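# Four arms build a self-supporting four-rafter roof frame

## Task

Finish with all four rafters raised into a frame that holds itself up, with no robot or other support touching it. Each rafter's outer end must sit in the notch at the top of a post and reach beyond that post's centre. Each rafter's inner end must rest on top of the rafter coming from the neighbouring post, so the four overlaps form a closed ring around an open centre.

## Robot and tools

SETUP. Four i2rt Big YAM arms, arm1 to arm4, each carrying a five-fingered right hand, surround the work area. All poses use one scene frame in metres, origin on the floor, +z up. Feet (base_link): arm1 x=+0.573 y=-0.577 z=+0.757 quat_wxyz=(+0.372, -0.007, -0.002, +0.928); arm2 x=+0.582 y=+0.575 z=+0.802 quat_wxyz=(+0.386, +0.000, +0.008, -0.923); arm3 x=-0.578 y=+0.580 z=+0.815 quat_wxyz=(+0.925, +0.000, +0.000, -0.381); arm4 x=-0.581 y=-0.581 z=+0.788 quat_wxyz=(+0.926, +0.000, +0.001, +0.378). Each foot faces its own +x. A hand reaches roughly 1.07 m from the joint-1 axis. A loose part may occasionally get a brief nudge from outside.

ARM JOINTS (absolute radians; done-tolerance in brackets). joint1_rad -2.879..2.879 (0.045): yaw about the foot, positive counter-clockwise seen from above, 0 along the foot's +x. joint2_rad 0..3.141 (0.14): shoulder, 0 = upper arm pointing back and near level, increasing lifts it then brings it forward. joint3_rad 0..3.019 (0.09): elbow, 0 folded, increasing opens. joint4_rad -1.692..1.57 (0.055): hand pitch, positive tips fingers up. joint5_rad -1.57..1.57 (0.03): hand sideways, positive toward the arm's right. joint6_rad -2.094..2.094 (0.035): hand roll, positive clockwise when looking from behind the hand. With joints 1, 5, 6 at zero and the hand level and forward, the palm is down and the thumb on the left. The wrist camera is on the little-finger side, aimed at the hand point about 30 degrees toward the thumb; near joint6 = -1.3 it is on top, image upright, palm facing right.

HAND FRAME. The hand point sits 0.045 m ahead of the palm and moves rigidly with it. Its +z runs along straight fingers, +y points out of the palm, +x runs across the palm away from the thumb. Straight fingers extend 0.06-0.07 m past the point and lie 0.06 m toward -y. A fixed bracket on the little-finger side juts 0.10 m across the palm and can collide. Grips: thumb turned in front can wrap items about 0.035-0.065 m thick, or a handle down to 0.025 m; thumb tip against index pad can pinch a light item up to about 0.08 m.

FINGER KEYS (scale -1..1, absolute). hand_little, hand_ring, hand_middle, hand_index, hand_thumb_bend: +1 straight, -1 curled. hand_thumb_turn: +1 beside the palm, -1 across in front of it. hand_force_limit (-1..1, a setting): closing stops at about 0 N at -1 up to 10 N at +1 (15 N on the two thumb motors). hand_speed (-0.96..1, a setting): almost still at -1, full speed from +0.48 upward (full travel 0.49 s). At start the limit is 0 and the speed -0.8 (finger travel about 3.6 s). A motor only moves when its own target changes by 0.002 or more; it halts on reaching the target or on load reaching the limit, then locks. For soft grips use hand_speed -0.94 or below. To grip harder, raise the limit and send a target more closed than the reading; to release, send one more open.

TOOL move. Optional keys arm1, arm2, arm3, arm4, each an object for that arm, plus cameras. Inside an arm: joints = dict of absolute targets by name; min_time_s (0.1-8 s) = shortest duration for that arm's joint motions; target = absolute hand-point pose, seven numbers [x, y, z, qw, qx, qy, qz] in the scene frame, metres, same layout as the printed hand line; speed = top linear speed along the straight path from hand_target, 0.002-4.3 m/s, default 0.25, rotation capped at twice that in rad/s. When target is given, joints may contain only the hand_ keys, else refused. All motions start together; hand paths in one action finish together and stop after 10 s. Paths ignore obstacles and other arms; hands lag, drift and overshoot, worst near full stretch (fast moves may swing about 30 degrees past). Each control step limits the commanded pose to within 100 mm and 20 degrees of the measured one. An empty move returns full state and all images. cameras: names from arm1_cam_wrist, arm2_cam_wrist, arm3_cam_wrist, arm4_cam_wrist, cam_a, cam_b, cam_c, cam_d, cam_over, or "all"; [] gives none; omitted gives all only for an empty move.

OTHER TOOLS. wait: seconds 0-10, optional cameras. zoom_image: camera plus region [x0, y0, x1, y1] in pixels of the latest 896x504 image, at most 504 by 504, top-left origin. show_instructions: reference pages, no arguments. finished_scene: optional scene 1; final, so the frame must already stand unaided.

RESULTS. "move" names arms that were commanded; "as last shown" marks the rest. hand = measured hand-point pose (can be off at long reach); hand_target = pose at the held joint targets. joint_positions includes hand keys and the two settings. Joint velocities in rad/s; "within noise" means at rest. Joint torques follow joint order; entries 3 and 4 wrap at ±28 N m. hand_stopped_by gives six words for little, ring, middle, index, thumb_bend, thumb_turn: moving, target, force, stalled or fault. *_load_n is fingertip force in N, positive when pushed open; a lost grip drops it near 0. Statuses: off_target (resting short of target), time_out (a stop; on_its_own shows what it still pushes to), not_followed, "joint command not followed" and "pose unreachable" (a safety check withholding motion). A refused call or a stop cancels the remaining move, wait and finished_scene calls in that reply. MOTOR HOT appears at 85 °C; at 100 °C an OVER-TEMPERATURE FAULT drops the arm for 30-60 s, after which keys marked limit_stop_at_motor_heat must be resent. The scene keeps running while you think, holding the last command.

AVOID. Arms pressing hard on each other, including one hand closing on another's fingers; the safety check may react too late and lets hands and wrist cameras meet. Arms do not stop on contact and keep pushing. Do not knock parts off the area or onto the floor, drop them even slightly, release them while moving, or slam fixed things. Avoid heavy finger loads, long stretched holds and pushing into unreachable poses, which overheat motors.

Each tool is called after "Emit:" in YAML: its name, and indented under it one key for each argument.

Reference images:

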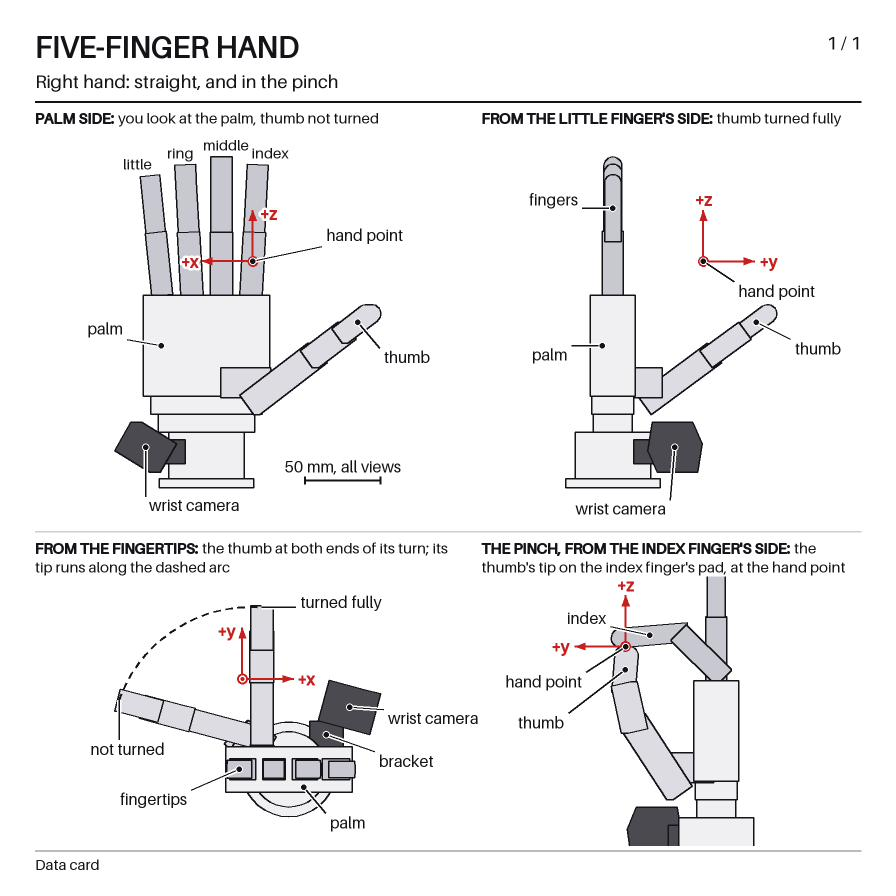

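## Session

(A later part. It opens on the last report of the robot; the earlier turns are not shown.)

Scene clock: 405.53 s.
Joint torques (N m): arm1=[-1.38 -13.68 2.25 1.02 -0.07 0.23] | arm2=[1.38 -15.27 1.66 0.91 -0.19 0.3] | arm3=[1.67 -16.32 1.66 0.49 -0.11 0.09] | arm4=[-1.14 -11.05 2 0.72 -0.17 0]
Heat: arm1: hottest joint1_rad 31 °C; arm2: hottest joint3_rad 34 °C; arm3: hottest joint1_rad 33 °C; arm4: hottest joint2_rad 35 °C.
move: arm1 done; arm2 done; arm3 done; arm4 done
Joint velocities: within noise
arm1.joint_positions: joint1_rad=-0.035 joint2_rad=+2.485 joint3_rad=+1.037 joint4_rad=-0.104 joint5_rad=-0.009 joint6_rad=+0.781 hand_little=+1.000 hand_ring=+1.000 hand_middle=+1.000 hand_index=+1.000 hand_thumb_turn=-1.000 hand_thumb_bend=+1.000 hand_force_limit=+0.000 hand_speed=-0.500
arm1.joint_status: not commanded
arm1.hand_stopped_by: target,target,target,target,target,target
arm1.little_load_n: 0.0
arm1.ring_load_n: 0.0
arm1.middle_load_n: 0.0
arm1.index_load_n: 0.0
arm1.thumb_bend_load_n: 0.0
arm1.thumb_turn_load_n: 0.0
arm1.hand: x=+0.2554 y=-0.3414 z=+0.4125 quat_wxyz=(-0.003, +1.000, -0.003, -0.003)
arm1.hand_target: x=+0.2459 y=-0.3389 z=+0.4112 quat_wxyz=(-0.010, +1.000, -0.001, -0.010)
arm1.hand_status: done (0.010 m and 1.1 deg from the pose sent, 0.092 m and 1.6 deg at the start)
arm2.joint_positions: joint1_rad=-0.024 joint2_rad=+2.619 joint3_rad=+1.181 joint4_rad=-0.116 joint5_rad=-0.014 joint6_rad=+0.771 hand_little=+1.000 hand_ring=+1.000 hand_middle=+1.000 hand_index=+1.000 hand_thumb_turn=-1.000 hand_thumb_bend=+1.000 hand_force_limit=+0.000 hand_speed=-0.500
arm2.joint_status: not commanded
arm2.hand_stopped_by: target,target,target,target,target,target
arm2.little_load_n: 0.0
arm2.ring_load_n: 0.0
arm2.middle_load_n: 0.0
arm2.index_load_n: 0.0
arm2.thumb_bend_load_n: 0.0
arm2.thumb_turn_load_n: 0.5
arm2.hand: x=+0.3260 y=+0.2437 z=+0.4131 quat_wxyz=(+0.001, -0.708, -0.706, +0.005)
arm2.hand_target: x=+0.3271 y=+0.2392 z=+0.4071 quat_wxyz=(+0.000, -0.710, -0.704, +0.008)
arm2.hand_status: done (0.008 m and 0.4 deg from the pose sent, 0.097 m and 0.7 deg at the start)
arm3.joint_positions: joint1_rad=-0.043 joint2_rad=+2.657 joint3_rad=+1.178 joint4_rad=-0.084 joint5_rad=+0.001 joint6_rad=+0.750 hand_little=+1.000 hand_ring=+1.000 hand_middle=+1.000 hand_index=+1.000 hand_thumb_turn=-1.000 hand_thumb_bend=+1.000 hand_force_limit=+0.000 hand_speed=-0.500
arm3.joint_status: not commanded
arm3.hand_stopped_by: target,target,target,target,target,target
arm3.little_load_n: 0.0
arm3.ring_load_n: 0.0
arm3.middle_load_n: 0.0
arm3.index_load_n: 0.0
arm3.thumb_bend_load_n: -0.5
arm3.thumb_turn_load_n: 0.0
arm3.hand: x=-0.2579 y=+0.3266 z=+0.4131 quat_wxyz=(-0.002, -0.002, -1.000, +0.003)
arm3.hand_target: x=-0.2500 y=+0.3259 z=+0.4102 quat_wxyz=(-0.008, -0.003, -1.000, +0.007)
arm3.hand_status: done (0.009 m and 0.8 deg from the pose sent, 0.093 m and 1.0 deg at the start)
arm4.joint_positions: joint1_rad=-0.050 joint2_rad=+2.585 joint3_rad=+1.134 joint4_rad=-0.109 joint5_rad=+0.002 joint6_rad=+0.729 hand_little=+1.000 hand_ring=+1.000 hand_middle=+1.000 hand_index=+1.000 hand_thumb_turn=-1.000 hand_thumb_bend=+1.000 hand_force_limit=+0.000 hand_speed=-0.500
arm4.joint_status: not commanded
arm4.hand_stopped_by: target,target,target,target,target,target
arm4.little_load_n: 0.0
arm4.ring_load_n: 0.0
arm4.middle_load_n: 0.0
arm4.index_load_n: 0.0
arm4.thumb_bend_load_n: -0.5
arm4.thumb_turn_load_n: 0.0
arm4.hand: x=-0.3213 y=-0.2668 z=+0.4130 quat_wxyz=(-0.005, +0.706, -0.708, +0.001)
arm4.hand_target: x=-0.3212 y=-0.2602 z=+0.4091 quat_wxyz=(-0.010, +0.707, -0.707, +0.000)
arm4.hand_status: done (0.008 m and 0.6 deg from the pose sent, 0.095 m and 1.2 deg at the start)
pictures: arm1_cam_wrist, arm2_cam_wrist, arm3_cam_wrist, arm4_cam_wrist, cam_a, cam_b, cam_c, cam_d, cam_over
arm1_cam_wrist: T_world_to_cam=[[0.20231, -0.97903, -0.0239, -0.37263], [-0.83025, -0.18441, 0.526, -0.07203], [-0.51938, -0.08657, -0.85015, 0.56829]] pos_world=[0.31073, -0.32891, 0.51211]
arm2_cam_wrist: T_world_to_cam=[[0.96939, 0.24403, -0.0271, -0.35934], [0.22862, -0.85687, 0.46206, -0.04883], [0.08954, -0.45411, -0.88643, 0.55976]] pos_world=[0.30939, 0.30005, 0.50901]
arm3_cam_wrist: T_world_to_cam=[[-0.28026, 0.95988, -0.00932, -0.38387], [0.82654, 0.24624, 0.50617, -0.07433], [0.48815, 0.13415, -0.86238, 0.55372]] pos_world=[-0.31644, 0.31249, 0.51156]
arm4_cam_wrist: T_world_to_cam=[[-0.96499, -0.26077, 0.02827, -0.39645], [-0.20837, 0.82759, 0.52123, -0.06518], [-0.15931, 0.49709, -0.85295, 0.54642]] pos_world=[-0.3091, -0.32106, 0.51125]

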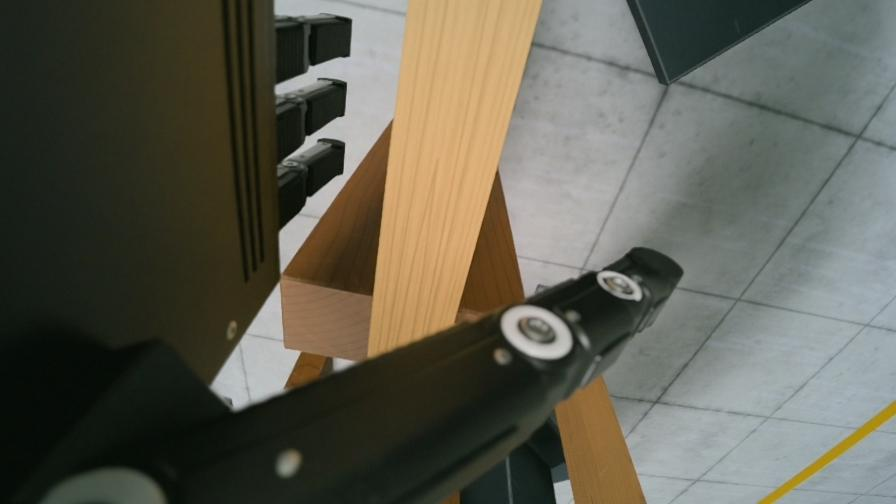

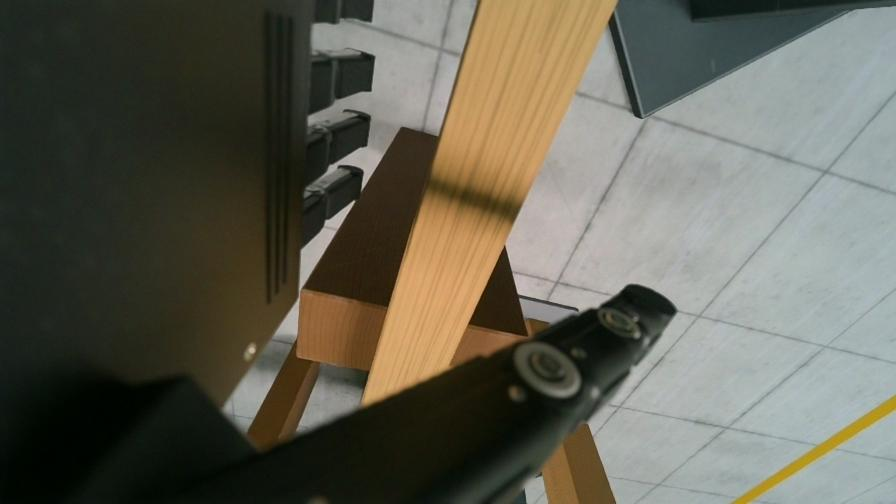

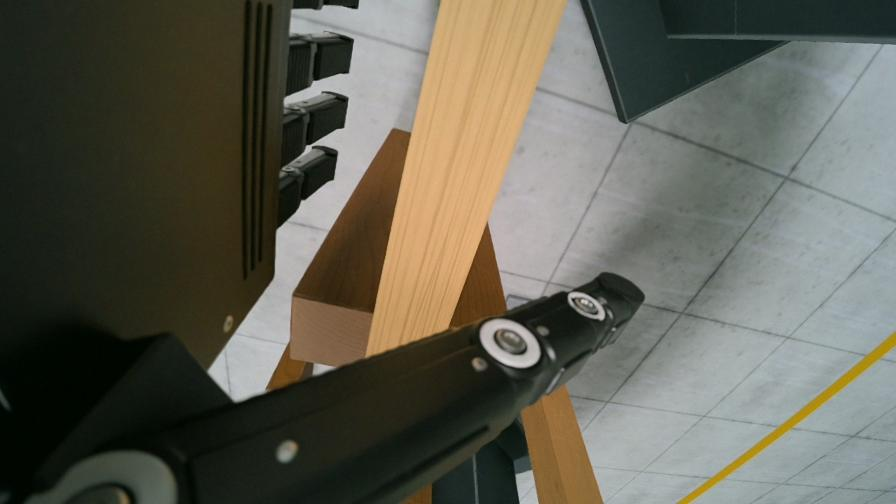

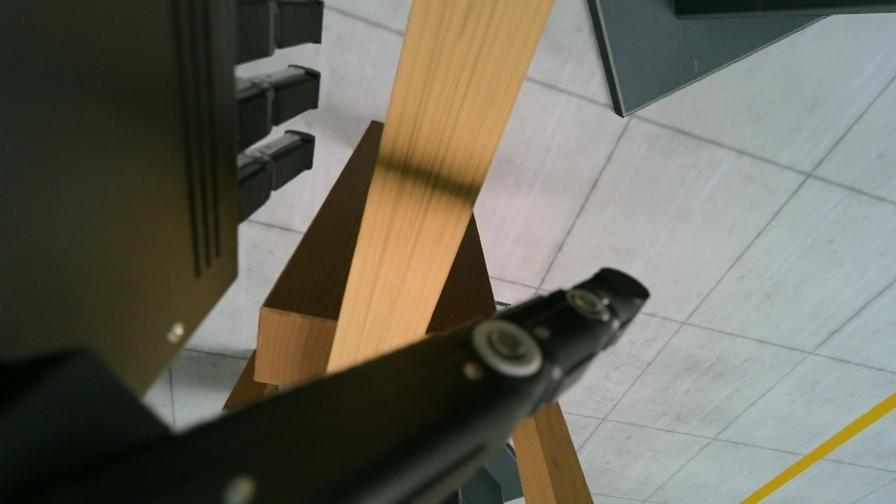

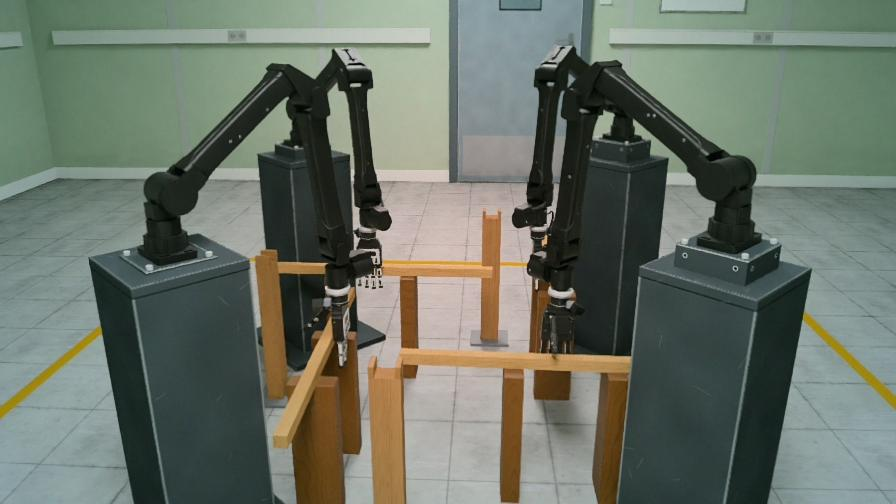

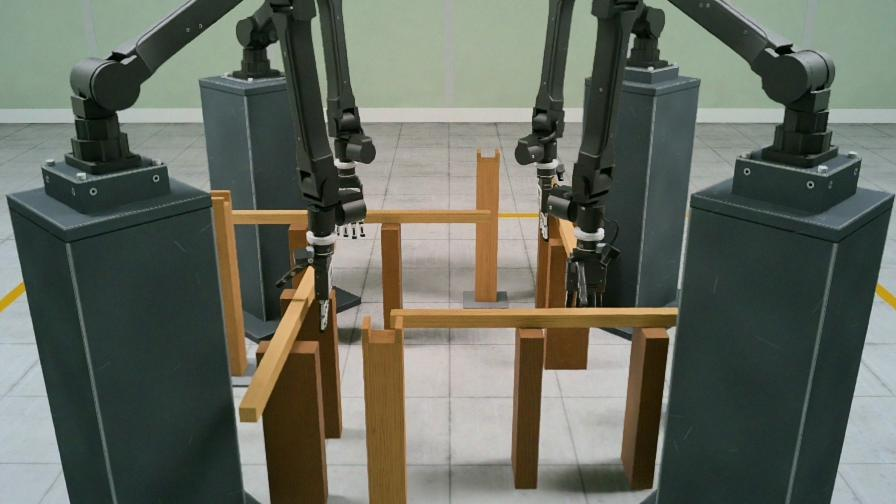

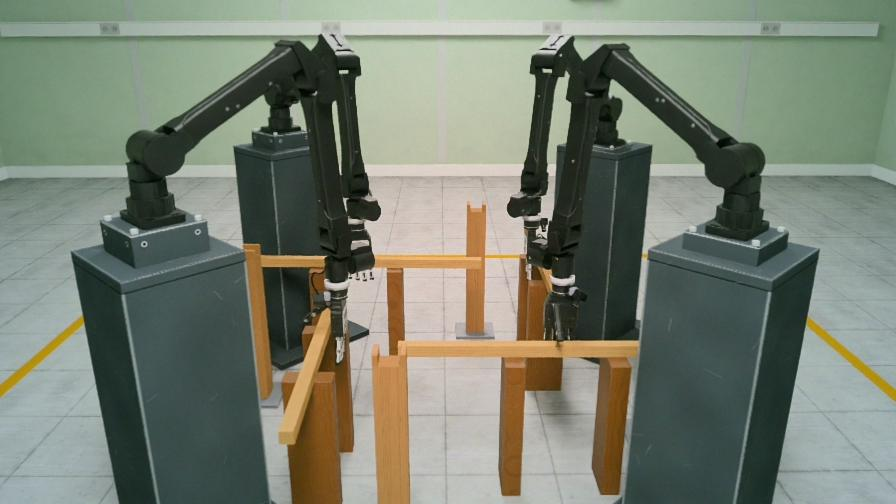

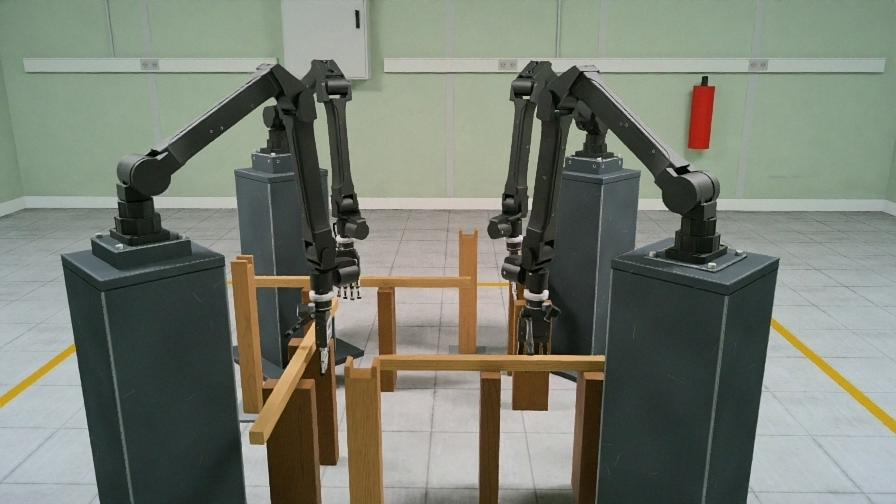

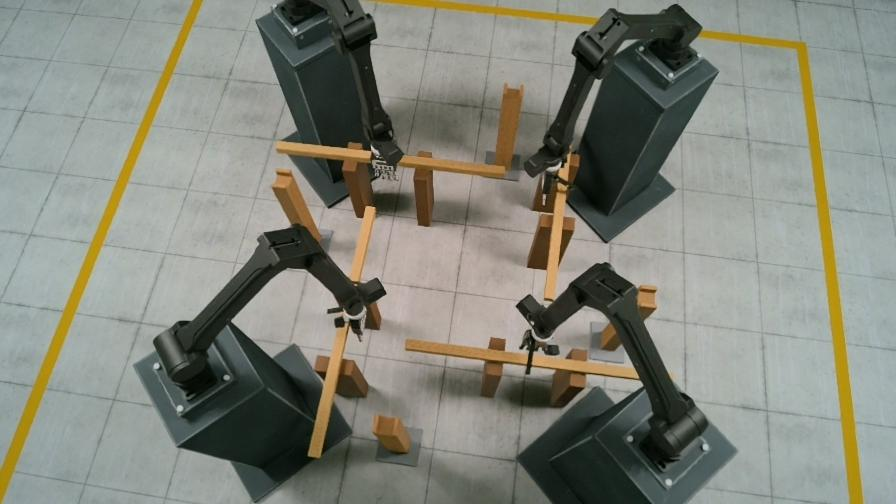

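Emit:
move:
  arm1: {"target":[0.249,-0.3425,0.399,-0.010,1,-0.001,-0.010],"speed":0.1}
  arm2: {"target":[0.334,0.2425,0.395,0,0.710,0.704,-0.008],"speed":0.1}
  arm3: {"target":[-0.252,0.334,0.397,0.008,0.003,1,-0.007],"speed":0.1}
  arm4: {"target":[-0.328,-0.2635,0.396,-0.010,0.707,-0.707,0],"speed":0.1}

Emit:
move:
  arm1: {"joints":{"hand_little":0.3,"hand_ring":0.3,"hand_middle":0.3,"hand_index":0.3,"hand_force_limit":-0.4,"hand_speed":-0.85}}
  arm2: {"joints":{"hand_little":0.3,"hand_ring":0.3,"hand_middle":0.3,"hand_index":0.3,"hand_force_limit":-0.4,"hand_speed":-0.85}}
  arm3: {"joints":{"hand_little":0.3,"hand_ring":0.3,"hand_middle":0.3,"hand_index":0.3,"hand_force_limit":-0.4,"hand_speed":-0.85}}
  arm4: {"joints":{"hand_little":0.3,"hand_ring":0.3,"hand_middle":0.3,"hand_index":0.3,"hand_force_limit":-0.4,"hand_speed":-0.85}}
  cameras: ["cam_a","cam_b","cam_c","cam_d"]

Scene clock: 432.83 s.
Joint torques (N m): arm1=[-1.03 -13.27 2.35 0.98 -0.05 0.22] | arm2=[1.38 -14.86 1.5 0.92 -0.18 0.27] | arm3=[1.2 -15.97 1.68 0.44 -0.08 0.07] | arm4=[-0.97 -10.64 1.8 0.73 -0.15 0.01]
Heat: arm1: hottest joint2_rad 32 °C; arm2: hottest joint1_rad 33 °C; arm3: hottest joint2_rad 34 °C; arm4: hottest joint2_rad 37 °C.
move: arm1 done; arm2 done; arm3 done; arm4 done
Joint velocities: within noise
arm1.joint_positions: joint1_rad=-0.034 joint2_rad=+2.512 joint3_rad=+1.043 joint4_rad=-0.078 joint5_rad=-0.009 joint6_rad=+0.781 hand_little=+1.000 hand_ring=+1.000 hand_middle=+1.000 hand_index=+1.000 hand_thumb_turn=-1.000 hand_thumb_bend=+1.000 hand_force_limit=+0.000 hand_speed=-0.500
arm1.joint_status: not commanded
arm1.hand_stopped_by: target,target,target,target,target,target
arm1.little_load_n: 0.0
arm1.ring_load_n: 0.0
arm1.middle_load_n: 0.0
arm1.index_load_n: 0.0
arm1.thumb_bend_load_n: 0.0
arm1.thumb_turn_load_n: 0.0
arm1.hand: x=+0.2572 y=-0.3433 z=+0.4021 quat_wxyz=(-0.005, +1.000, -0.003, -0.004)
arm1.hand_target: x=+0.2491 y=-0.3425 z=+0.3991 quat_wxyz=(-0.010, +1.000, -0.001, -0.010)
arm1.hand_status: done (0.009 m and 0.9 deg from the pose sent, 0.015 m and 1.2 deg at the start)
arm2.joint_positions: joint1_rad=-0.018 joint2_rad=+2.645 joint3_rad=+1.181 joint4_rad=-0.087 joint5_rad=-0.014 joint6_rad=+0.777 hand_little=+1.000 hand_ring=+1.000 hand_middle=+1.000 hand_index=+1.000 hand_thumb_turn=-1.000 hand_thumb_bend=+1.000 hand_force_limit=+0.000 hand_speed=-0.500
arm2.joint_status: not commanded
arm2.hand_stopped_by: target,target,target,target,target,target
arm2.little_load_n: 0.0
arm2.ring_load_n: 0.0
arm2.middle_load_n: 0.0
arm2.index_load_n: 0.0
arm2.thumb_bend_load_n: 0.0
arm2.thumb_turn_load_n: 0.0
arm2.hand: x=+0.3319 y=+0.2459 z=+0.4026 quat_wxyz=(+0.001, -0.708, -0.706, +0.007)
arm2.hand_target: x=+0.3342 y=+0.2427 z=+0.3951 quat_wxyz=(+0.000, -0.710, -0.704, +0.008)
arm2.hand_status: done (0.009 m and 0.4 deg from the pose sent, 0.020 m and 0.4 deg at the start)
arm3.joint_positions: joint1_rad=-0.033 joint2_rad=+2.686 joint3_rad=+1.182 joint4_rad=-0.055 joint5_rad=+0.001 joint6_rad=+0.759 hand_little=+1.000 hand_ring=+1.000 hand_middle=+1.000 hand_index=+1.000 hand_thumb_turn=-1.000 hand_thumb_bend=+1.000 hand_force_limit=+0.000 hand_speed=-0.500
arm3.joint_status: not commanded
arm3.hand_stopped_by: target,target,target,target,target,target
arm3.little_load_n: 0.0
arm3.ring_load_n: 0.0
arm3.middle_load_n: 0.0
arm3.index_load_n: 0.0
arm3.thumb_bend_load_n: 0.0
arm3.thumb_turn_load_n: 0.0
arm3.hand: x=-0.2586 y=+0.3333 z=+0.4016 quat_wxyz=(-0.004, -0.002, -1.000, +0.005)
arm3.hand_target: x=-0.2520 y=+0.3339 z=+0.3972 quat_wxyz=(-0.008, -0.003, -1.000, +0.007)
arm3.hand_status: done (0.008 m and 0.6 deg from the pose sent, 0.019 m and 0.8 deg at the start)
arm4.joint_positions: joint1_rad=-0.045 joint2_rad=+2.615 joint3_rad=+1.137 joint4_rad=-0.078 joint5_rad=+0.002 joint6_rad=+0.734 hand_little=+1.000 hand_ring=+1.000 hand_middle=+1.000 hand_index=+1.000 hand_thumb_turn=-1.000 hand_thumb_bend=+1.000 hand_force_limit=+0.000 hand_speed=-0.500
arm4.joint_status: not commanded
arm4.hand_stopped_by: target,target,target,target,target,target
arm4.little_load_n: 0.0
arm4.ring_load_n: 0.5
arm4.middle_load_n: 0.0
arm4.index_load_n: 0.0
arm4.thumb_bend_load_n: 0.0
arm4.thumb_turn_load_n: 0.0
arm4.hand: x=-0.3266 y=-0.2687 z=+0.4012 quat_wxyz=(-0.007, +0.706, -0.708, +0.001)
arm4.hand_target: x=-0.3281 y=-0.2636 z=+0.3962 quat_wxyz=(-0.010, +0.707, -0.707, +0.000)
arm4.hand_status: done (0.007 m and 0.4 deg from the pose sent, 0.019 m and 0.6 deg at the start)
pictures: none

Scene clock: 435.00 s.
Joint torques (N m): arm1=[-0.79 -13.51 2.07 0.9 -0.08 0.22] | arm2=[1.38 -15.03 1.31 0.85 -0.21 0.28] | arm3=[0.97 -14.8 1.62 0.64 -0.06 0.12] | arm4=[-0.85 -10.75 1.73 0.73 -0.17 0.01]
Heat: arm1: hottest joint2_rad 32 °C; arm2: hottest joint1_rad 33 °C; arm3: hottest joint2_rad 34 °C; arm4: hottest joint2_rad 37 °C.
move: arm1 done; arm2 done; arm3 done; arm4 done
Joint velocities: within noise
arm1.joint_positions: joint1_rad=-0.034 joint2_rad=+2.514 joint3_rad=+1.044 joint4_rad=-0.076 joint5_rad=-0.008 joint6_rad=+0.781 hand_little=+0.300 hand_ring=+0.300 hand_middle=+0.300 hand_index=+0.300 hand_thumb_turn=-1.000 hand_thumb_bend=+1.000 hand_force_limit=-0.400 hand_speed=-0.850
arm1.joint_status: all done
arm1.hand_stopped_by: target,target,target,target,target,target
arm1.little_load_n: 0.0
arm1.ring_load_n: 0.0
arm1.middle_load_n: 0.5
arm1.index_load_n: 1.0
arm1.thumb_bend_load_n: 0.0
arm1.thumb_turn_load_n: 0.0
arm1.hand: x=+0.2567 y=-0.3428 z=+0.4014 quat_wxyz=(-0.006, +1.000, -0.003, -0.005)
arm1.hand_target: x=+0.2491 y=-0.3427 z=+0.3991 quat_wxyz=(-0.010, +1.000, -0.001, -0.010)
arm1.hand_status: not commanded
arm2.joint_positions: joint1_rad=-0.018 joint2_rad=+2.647 joint3_rad=+1.184 joint4_rad=-0.086 joint5_rad=-0.013 joint6_rad=+0.779 hand_little=+0.300 hand_ring=+0.300 hand_middle=+0.300 hand_index=+0.300 hand_thumb_turn=-1.000 hand_thumb_bend=+1.000 hand_force_limit=-0.400 hand_speed=-0.850
arm2.joint_status: all done
arm2.hand_stopped_by: target,target,target,target,target,target
arm2.little_load_n: 0.5
arm2.ring_load_n: 0.0
arm2.middle_load_n: 0.0
arm2.index_load_n: 1.5
arm2.thumb_bend_load_n: 0.0
arm2.thumb_turn_load_n: 0.0
arm2.hand: x=+0.3310 y=+0.2451 z=+0.4019 quat_wxyz=(+0.001, -0.709, -0.706, +0.008)
arm2.hand_target: x=+0.3341 y=+0.2426 z=+0.3953 quat_wxyz=(+0.000, -0.710, -0.704, +0.008)
arm2.hand_status: not commanded
arm3.joint_positions: joint1_rad=-0.033 joint2_rad=+2.687 joint3_rad=+1.183 joint4_rad=-0.055 joint5_rad=+0.001 joint6_rad=+0.760 hand_little=+0.300 hand_ring=+0.300 hand_middle=+0.300 hand_index=+0.300 hand_thumb_turn=-1.000 hand_thumb_bend=+1.000 hand_force_limit=-0.400 hand_speed=-0.850
arm3.joint_status: all done
arm3.hand_stopped_by: target,target,target,target,target,target
arm3.little_load_n: 0.0
arm3.ring_load_n: 0.5
arm3.middle_load_n: 0.0
arm3.index_load_n: 0.5
arm3.thumb_bend_load_n: 0.0
arm3.thumb_turn_load_n: 0.0
arm3.hand: x=-0.2584 y=+0.3331 z=+0.4013 quat_wxyz=(-0.004, -0.002, -1.000, +0.005)
arm3.hand_target: x=-0.2521 y=+0.3339 z=+0.3971 quat_wxyz=(-0.008, -0.003, -1.000, +0.007)
arm3.hand_status: not commanded
arm4.joint_positions: joint1_rad=-0.045 joint2_rad=+2.615 joint3_rad=+1.137 joint4_rad=-0.078 joint5_rad=+0.002 joint6_rad=+0.734 hand_little=+0.300 hand_ring=+0.300 hand_middle=+0.300 hand_index=+0.300 hand_thumb_turn=-1.000 hand_thumb_bend=+1.000 hand_force_limit=-0.400 hand_speed=-0.850
arm4.joint_status: all done
arm4.hand_stopped_by: target,target,target,target,target,target
arm4.little_load_n: 0.0
arm4.ring_load_n: 0.0
arm4.middle_load_n: 0.0
arm4.index_load_n: 0.0
arm4.thumb_bend_load_n: 0.0
arm4.thumb_turn_load_n: 0.0
arm4.hand: x=-0.3266 y=-0.2686 z=+0.4011 quat_wxyz=(-0.007, +0.706, -0.708, +0.001)
arm4.hand_target: x=-0.3280 y=-0.2636 z=+0.3962 quat_wxyz=(-0.010, +0.707, -0.707, +0.000)
arm4.hand_status: not commanded

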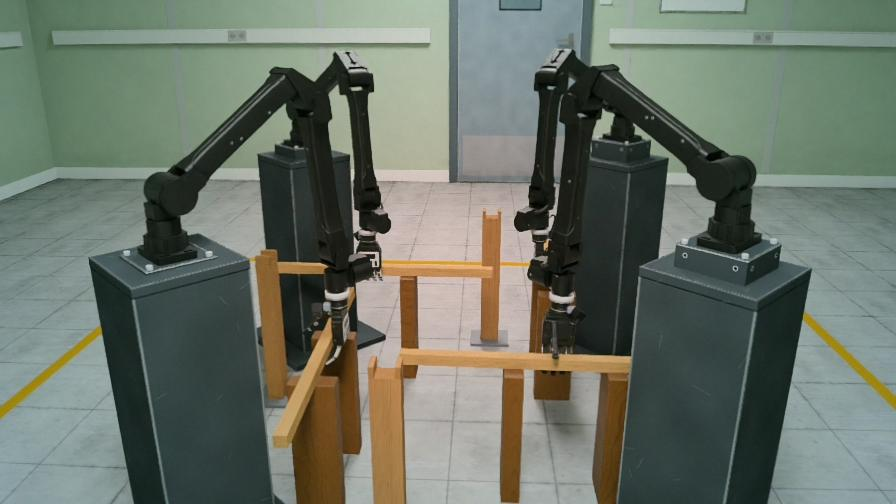

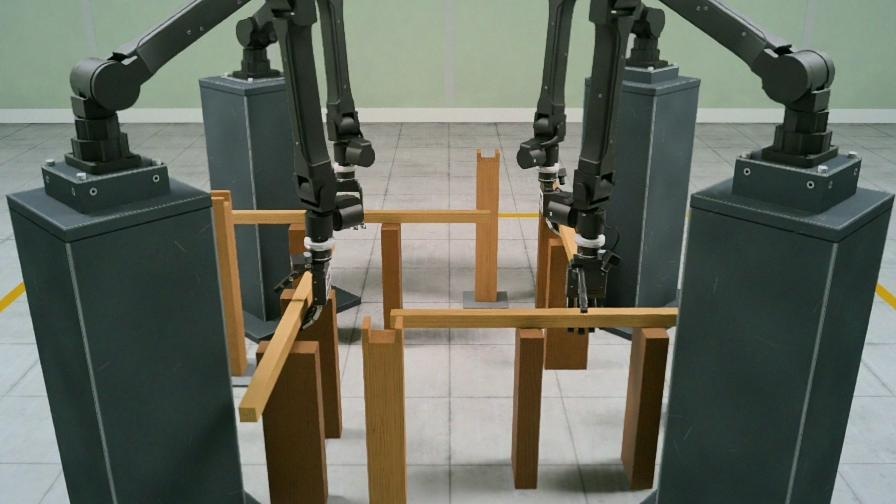

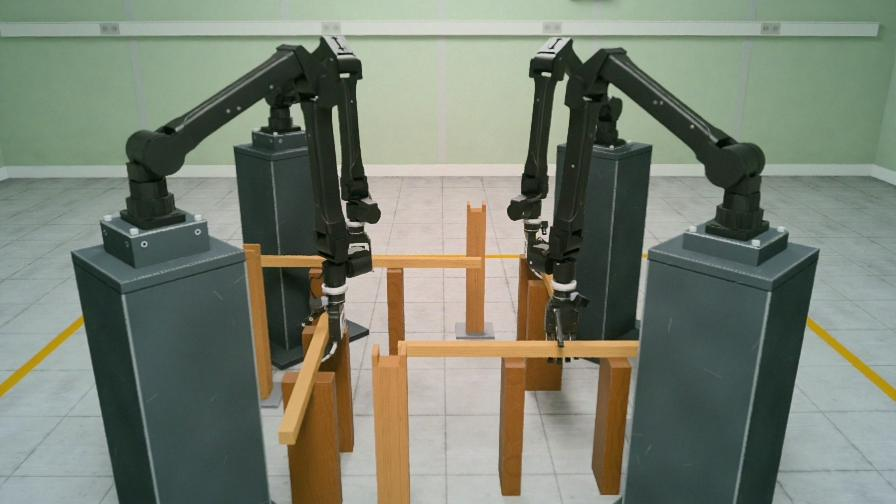

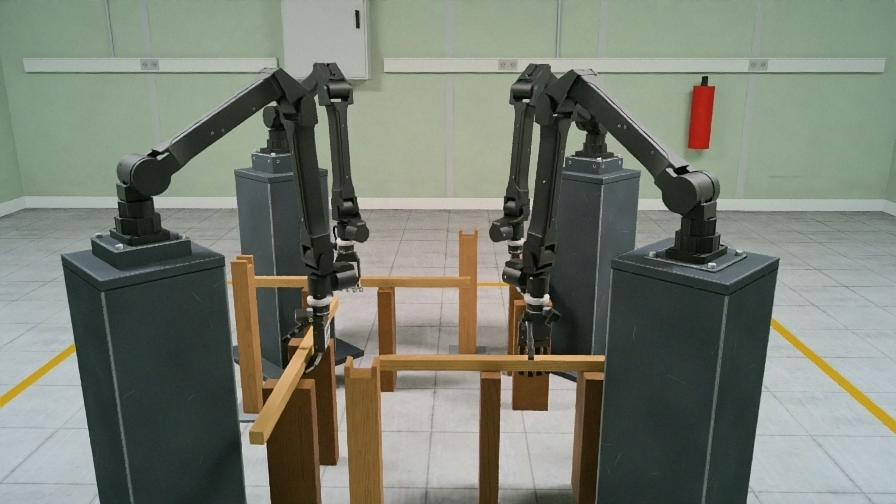

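Emit:
zoom_image:
  camera: "cam_d"
  region: [470, 270, 610, 410]

Emit:
zoom_image:
  camera: "cam_b"
  region: [250, 220, 390, 360]

Emit:
zoom_image:
  camera: "cam_b"
  region: [520, 220, 660, 360]

Emit:
zoom_image:
  camera: "cam_a"
  region: [490, 270, 630, 410]

Scaled by 3.600 from the camera's image (finer frame: 1280x720).

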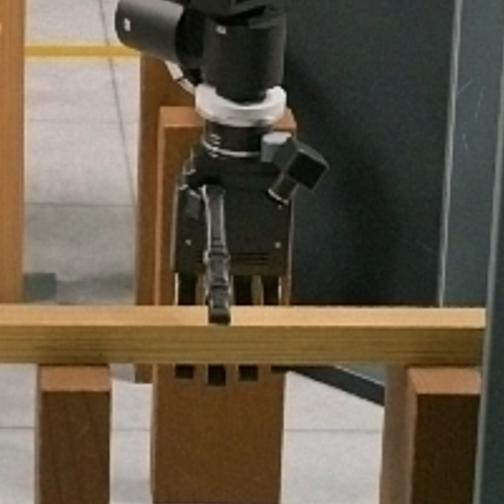

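Scaled by 3.600 from the camera's image (finer frame: 1280x720).

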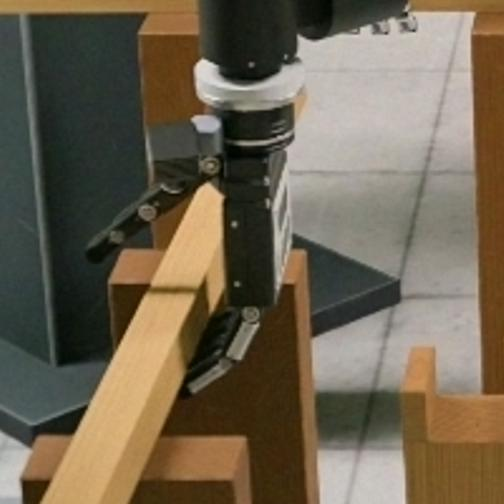

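Scaled by 3.600 from the camera's image (finer frame: 1280x720).

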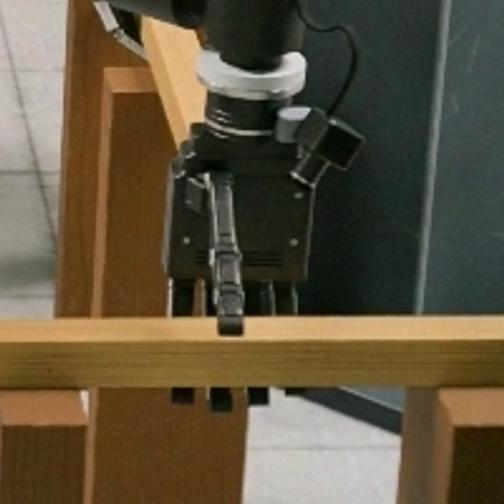

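Scaled by 3.600 from the camera's image (finer frame: 1280x720).

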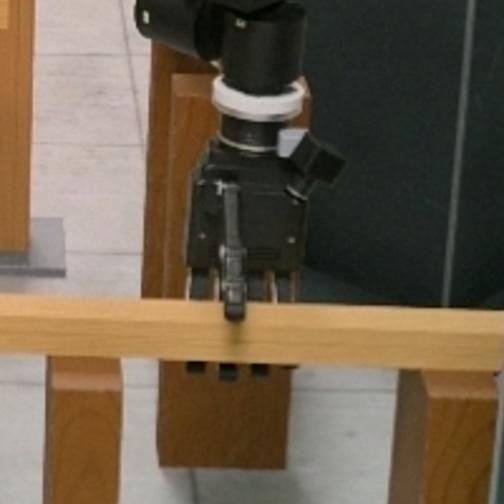

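Emit:
move:
  arm1: {"joints":{"hand_little":-0.15,"hand_ring":-0.15,"hand_middle":-0.15,"hand_index":-0.15,"hand_force_limit":-0.4,"hand_speed":-0.92}}
  arm2: {"joints":{"hand_little":-0.15,"hand_ring":-0.15,"hand_middle":-0.15,"hand_index":-0.15,"hand_force_limit":-0.4,"hand_speed":-0.92}}
  arm3: {"joints":{"hand_little":-0.15,"hand_ring":-0.15,"hand_middle":-0.15,"hand_index":-0.15,"hand_force_limit":-0.4,"hand_speed":-0.92}}
  arm4: {"joints":{"hand_little":-0.15,"hand_ring":-0.15,"hand_middle":-0.15,"hand_index":-0.15,"hand_force_limit":-0.4,"hand_speed":-0.92}}
  cameras: ["cam_a","cam_b","cam_c","cam_d"]

Emit:
zoom_image:
  camera: "cam_b"
  region: [250, 220, 390, 360]

Emit:
zoom_image:
  camera: "cam_a"
  region: [270, 270, 410, 410]

Emit:
zoom_image:
  camera: "cam_d"
  region: [250, 260, 390, 400]

Emit:
zoom_image:
  camera: "cam_c"
  region: [260, 260, 400, 400]

Scene clock: 462.40 s.
Joint torques (N m): arm1=[-1.14 -13.92 2.07 0.72 -0.12 0.23] | arm2=[1.38 -15.33 1.21 0.72 -0.22 0.27] | arm3=[2.14 -16.91 1.28 0.39 -0.02 0.08] | arm4=[-1.08 -11.46 1.5 0.62 -0.15 -0.01]
Heat: arm1: hottest joint2_rad 32 °C; arm2: hottest joint1_rad 33 °C; arm3: hottest joint2_rad 35 °C; arm4: hottest joint2_rad 36 °C.
move: arm1 done; arm2 off_target; arm3 done; arm4 done
Joint velocities: within noise
arm1.joint_positions: joint1_rad=-0.033 joint2_rad=+2.521 joint3_rad=+1.045 joint4_rad=-0.074 joint5_rad=-0.008 joint6_rad=+0.783 hand_little=-0.150 hand_ring=-0.150 hand_middle=-0.150 hand_index=-0.150 hand_thumb_turn=-1.000 hand_thumb_bend=+1.000 hand_force_limit=-0.400 hand_speed=-0.920
arm1.joint_status: all done
arm1.hand_stopped_by: target,target,target,target,target,target
arm1.little_load_n: 2.0
arm1.ring_load_n: 2.0
arm1.middle_load_n: 0.0
arm1.index_load_n: 0.5
arm1.thumb_bend_load_n: 0.0
arm1.thumb_turn_load_n: 0.0
arm1.hand: x=+0.2579 y=-0.3448 z=+0.3988 quat_wxyz=(-0.004, +1.000, -0.003, -0.003)
arm1.hand_target: x=+0.2489 y=-0.3424 z=+0.3993 quat_wxyz=(-0.010, +1.000, -0.001, -0.010)
arm1.hand_status: not commanded
arm2.joint_positions: joint1_rad=-0.018 joint2_rad=+2.651 joint3_rad=+1.185 joint4_rad=-0.082 joint5_rad=-0.013 joint6_rad=+0.781 hand_little=-0.150 hand_ring=+0.040 hand_middle=+0.069 hand_index=+0.093 hand_thumb_turn=-1.000 hand_thumb_bend=+1.000 hand_force_limit=-0.400 hand_speed=-0.920
arm2.joint_status: hand_ring off_target (ended at +0.040, target -0.150); hand_middle off_target (ended at +0.069, target -0.150); hand_index off_target (ended at +0.093, target -0.150); the others done
arm2.hand_stopped_by: target,force,force,force,target,target
arm2.little_load_n: 0.0
arm2.ring_load_n: 0.0
arm2.middle_load_n: 0.0
arm2.index_load_n: 0.0
arm2.thumb_bend_load_n: 0.0
arm2.thumb_turn_load_n: 0.0
arm2.hand: x=+0.3311 y=+0.2452 z=+0.4003 quat_wxyz=(+0.001, -0.709, -0.705, +0.009)
arm2.hand_target: x=+0.3341 y=+0.2426 z=+0.3951 quat_wxyz=(+0.000, -0.710, -0.704, +0.008)
arm2.hand_status: not commanded
arm3.joint_positions: joint1_rad=-0.033 joint2_rad=+2.697 joint3_rad=+1.186 joint4_rad=-0.052 joint5_rad=+0.001 joint6_rad=+0.761 hand_little=-0.150 hand_ring=-0.150 hand_middle=-0.150 hand_index=-0.150 hand_thumb_turn=-1.000 hand_thumb_bend=+1.000 hand_force_limit=-0.400 hand_speed=-0.920
arm3.joint_status: all done
arm3.hand_stopped_by: target,target,target,target,target,target
arm3.little_load_n: 0.5
arm3.ring_load_n: 1.5
arm3.middle_load_n: 0.0
arm3.index_load_n: 1.5
arm3.thumb_bend_load_n: 0.0
arm3.thumb_turn_load_n: 0.0
arm3.hand: x=-0.2603 y=+0.3352 z=+0.3975 quat_wxyz=(-0.002, -0.002, -1.000, +0.003)
arm3.hand_target: x=-0.2522 y=+0.3340 z=+0.3972 quat_wxyz=(-0.008, -0.003, -1.000, +0.007)
arm3.hand_status: not commanded
arm4.joint_positions: joint1_rad=-0.045 joint2_rad=+2.624 joint3_rad=+1.139 joint4_rad=-0.074 joint5_rad=+0.002 joint6_rad=+0.736 hand_little=-0.150 hand_ring=-0.150 hand_middle=-0.150 hand_index=-0.150 hand_thumb_turn=-1.000 hand_thumb_bend=+1.000 hand_force_limit=-0.400 hand_speed=-0.920
arm4.joint_status: all done
arm4.hand_stopped_by: target,target,target,target,target,target
arm4.little_load_n: 0.5
arm4.ring_load_n: 1.0
arm4.middle_load_n: 0.5
arm4.index_load_n: 1.0
arm4.thumb_bend_load_n: 0.0
arm4.thumb_turn_load_n: 0.0
arm4.hand: x=-0.3282 y=-0.2701 z=+0.3975 quat_wxyz=(-0.005, +0.706, -0.709, +0.001)
arm4.hand_target: x=-0.3280 y=-0.2635 z=+0.3961 quat_wxyz=(-0.010, +0.707, -0.707, +0.000)
arm4.hand_status: not commanded

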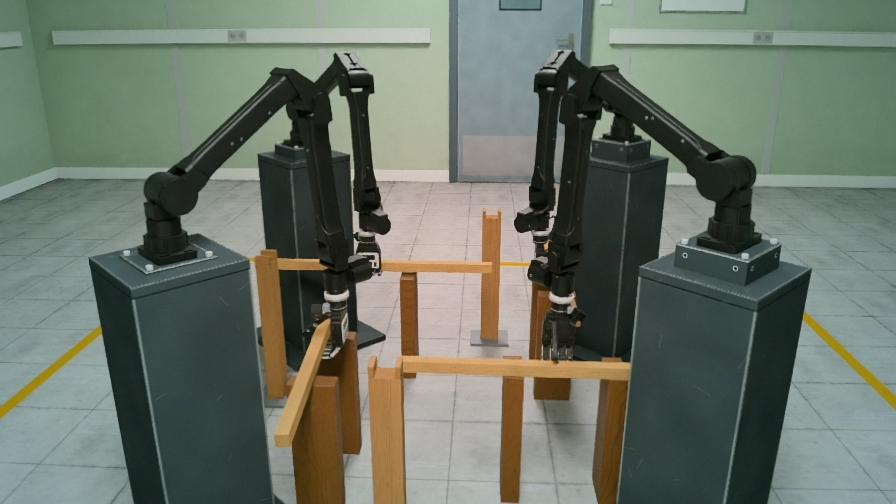

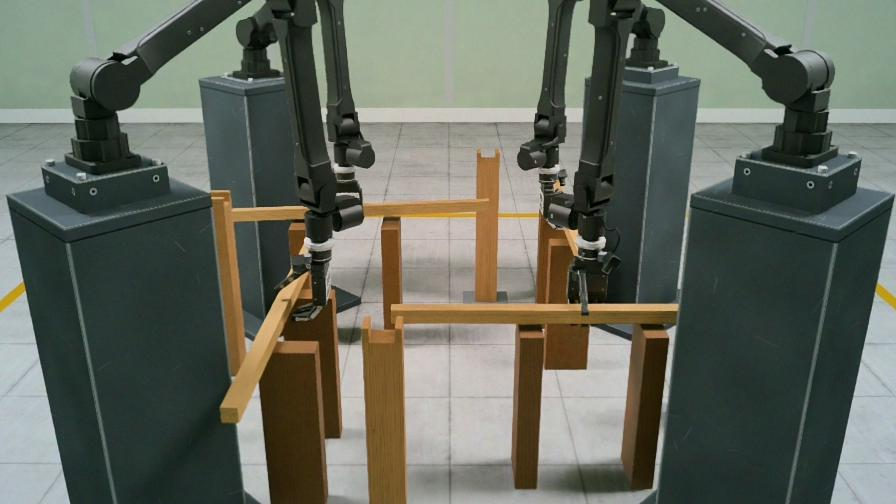

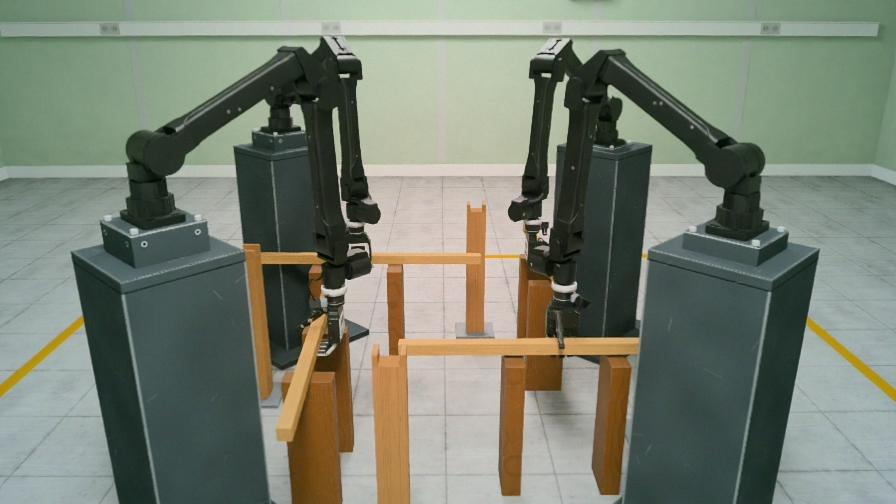

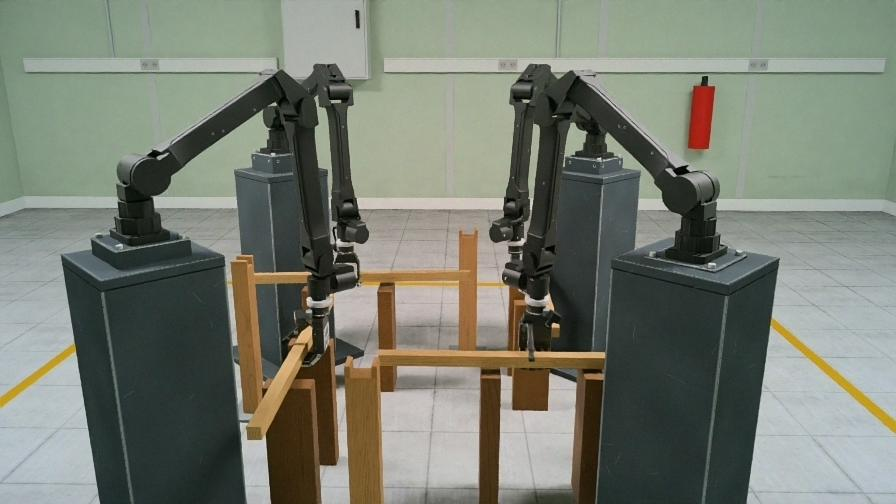

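Scaled by 3.600 from the camera's image (finer frame: 1280x720).

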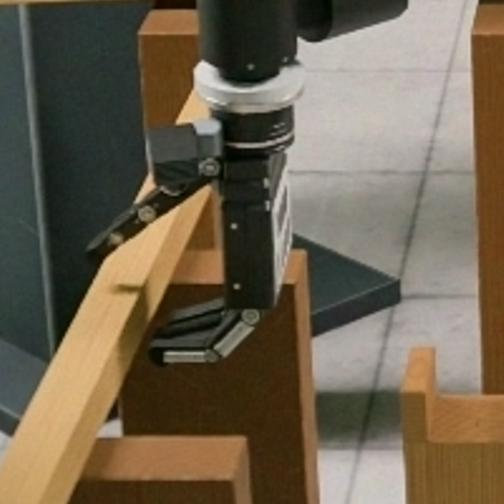

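Scaled by 3.600 from the camera's image (finer frame: 1280x720).

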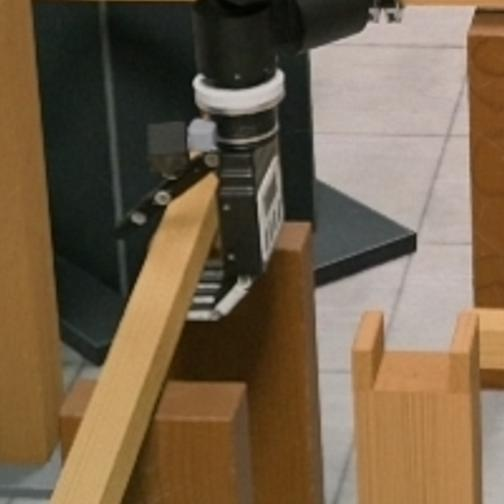

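Scaled by 3.600 from the camera's image (finer frame: 1280x720).

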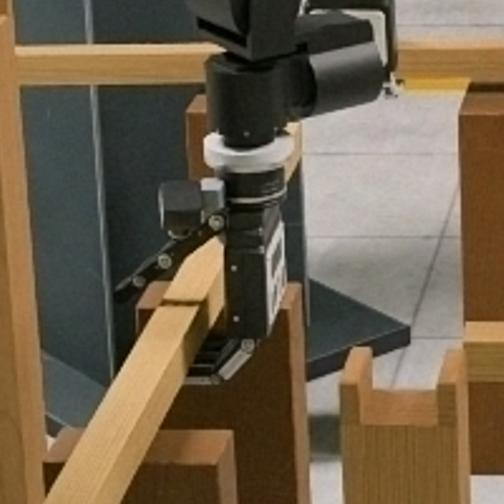

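Scaled by 3.600 from the camera's image (finer frame: 1280x720).

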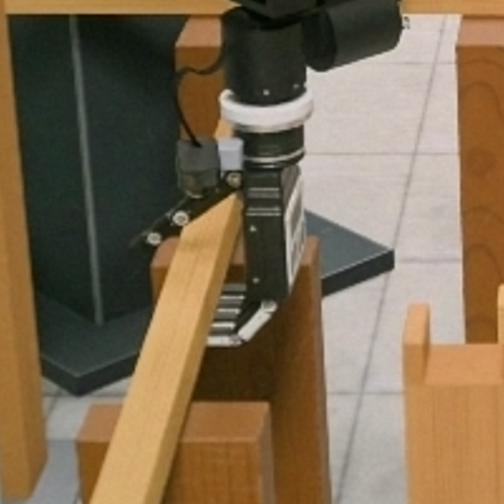

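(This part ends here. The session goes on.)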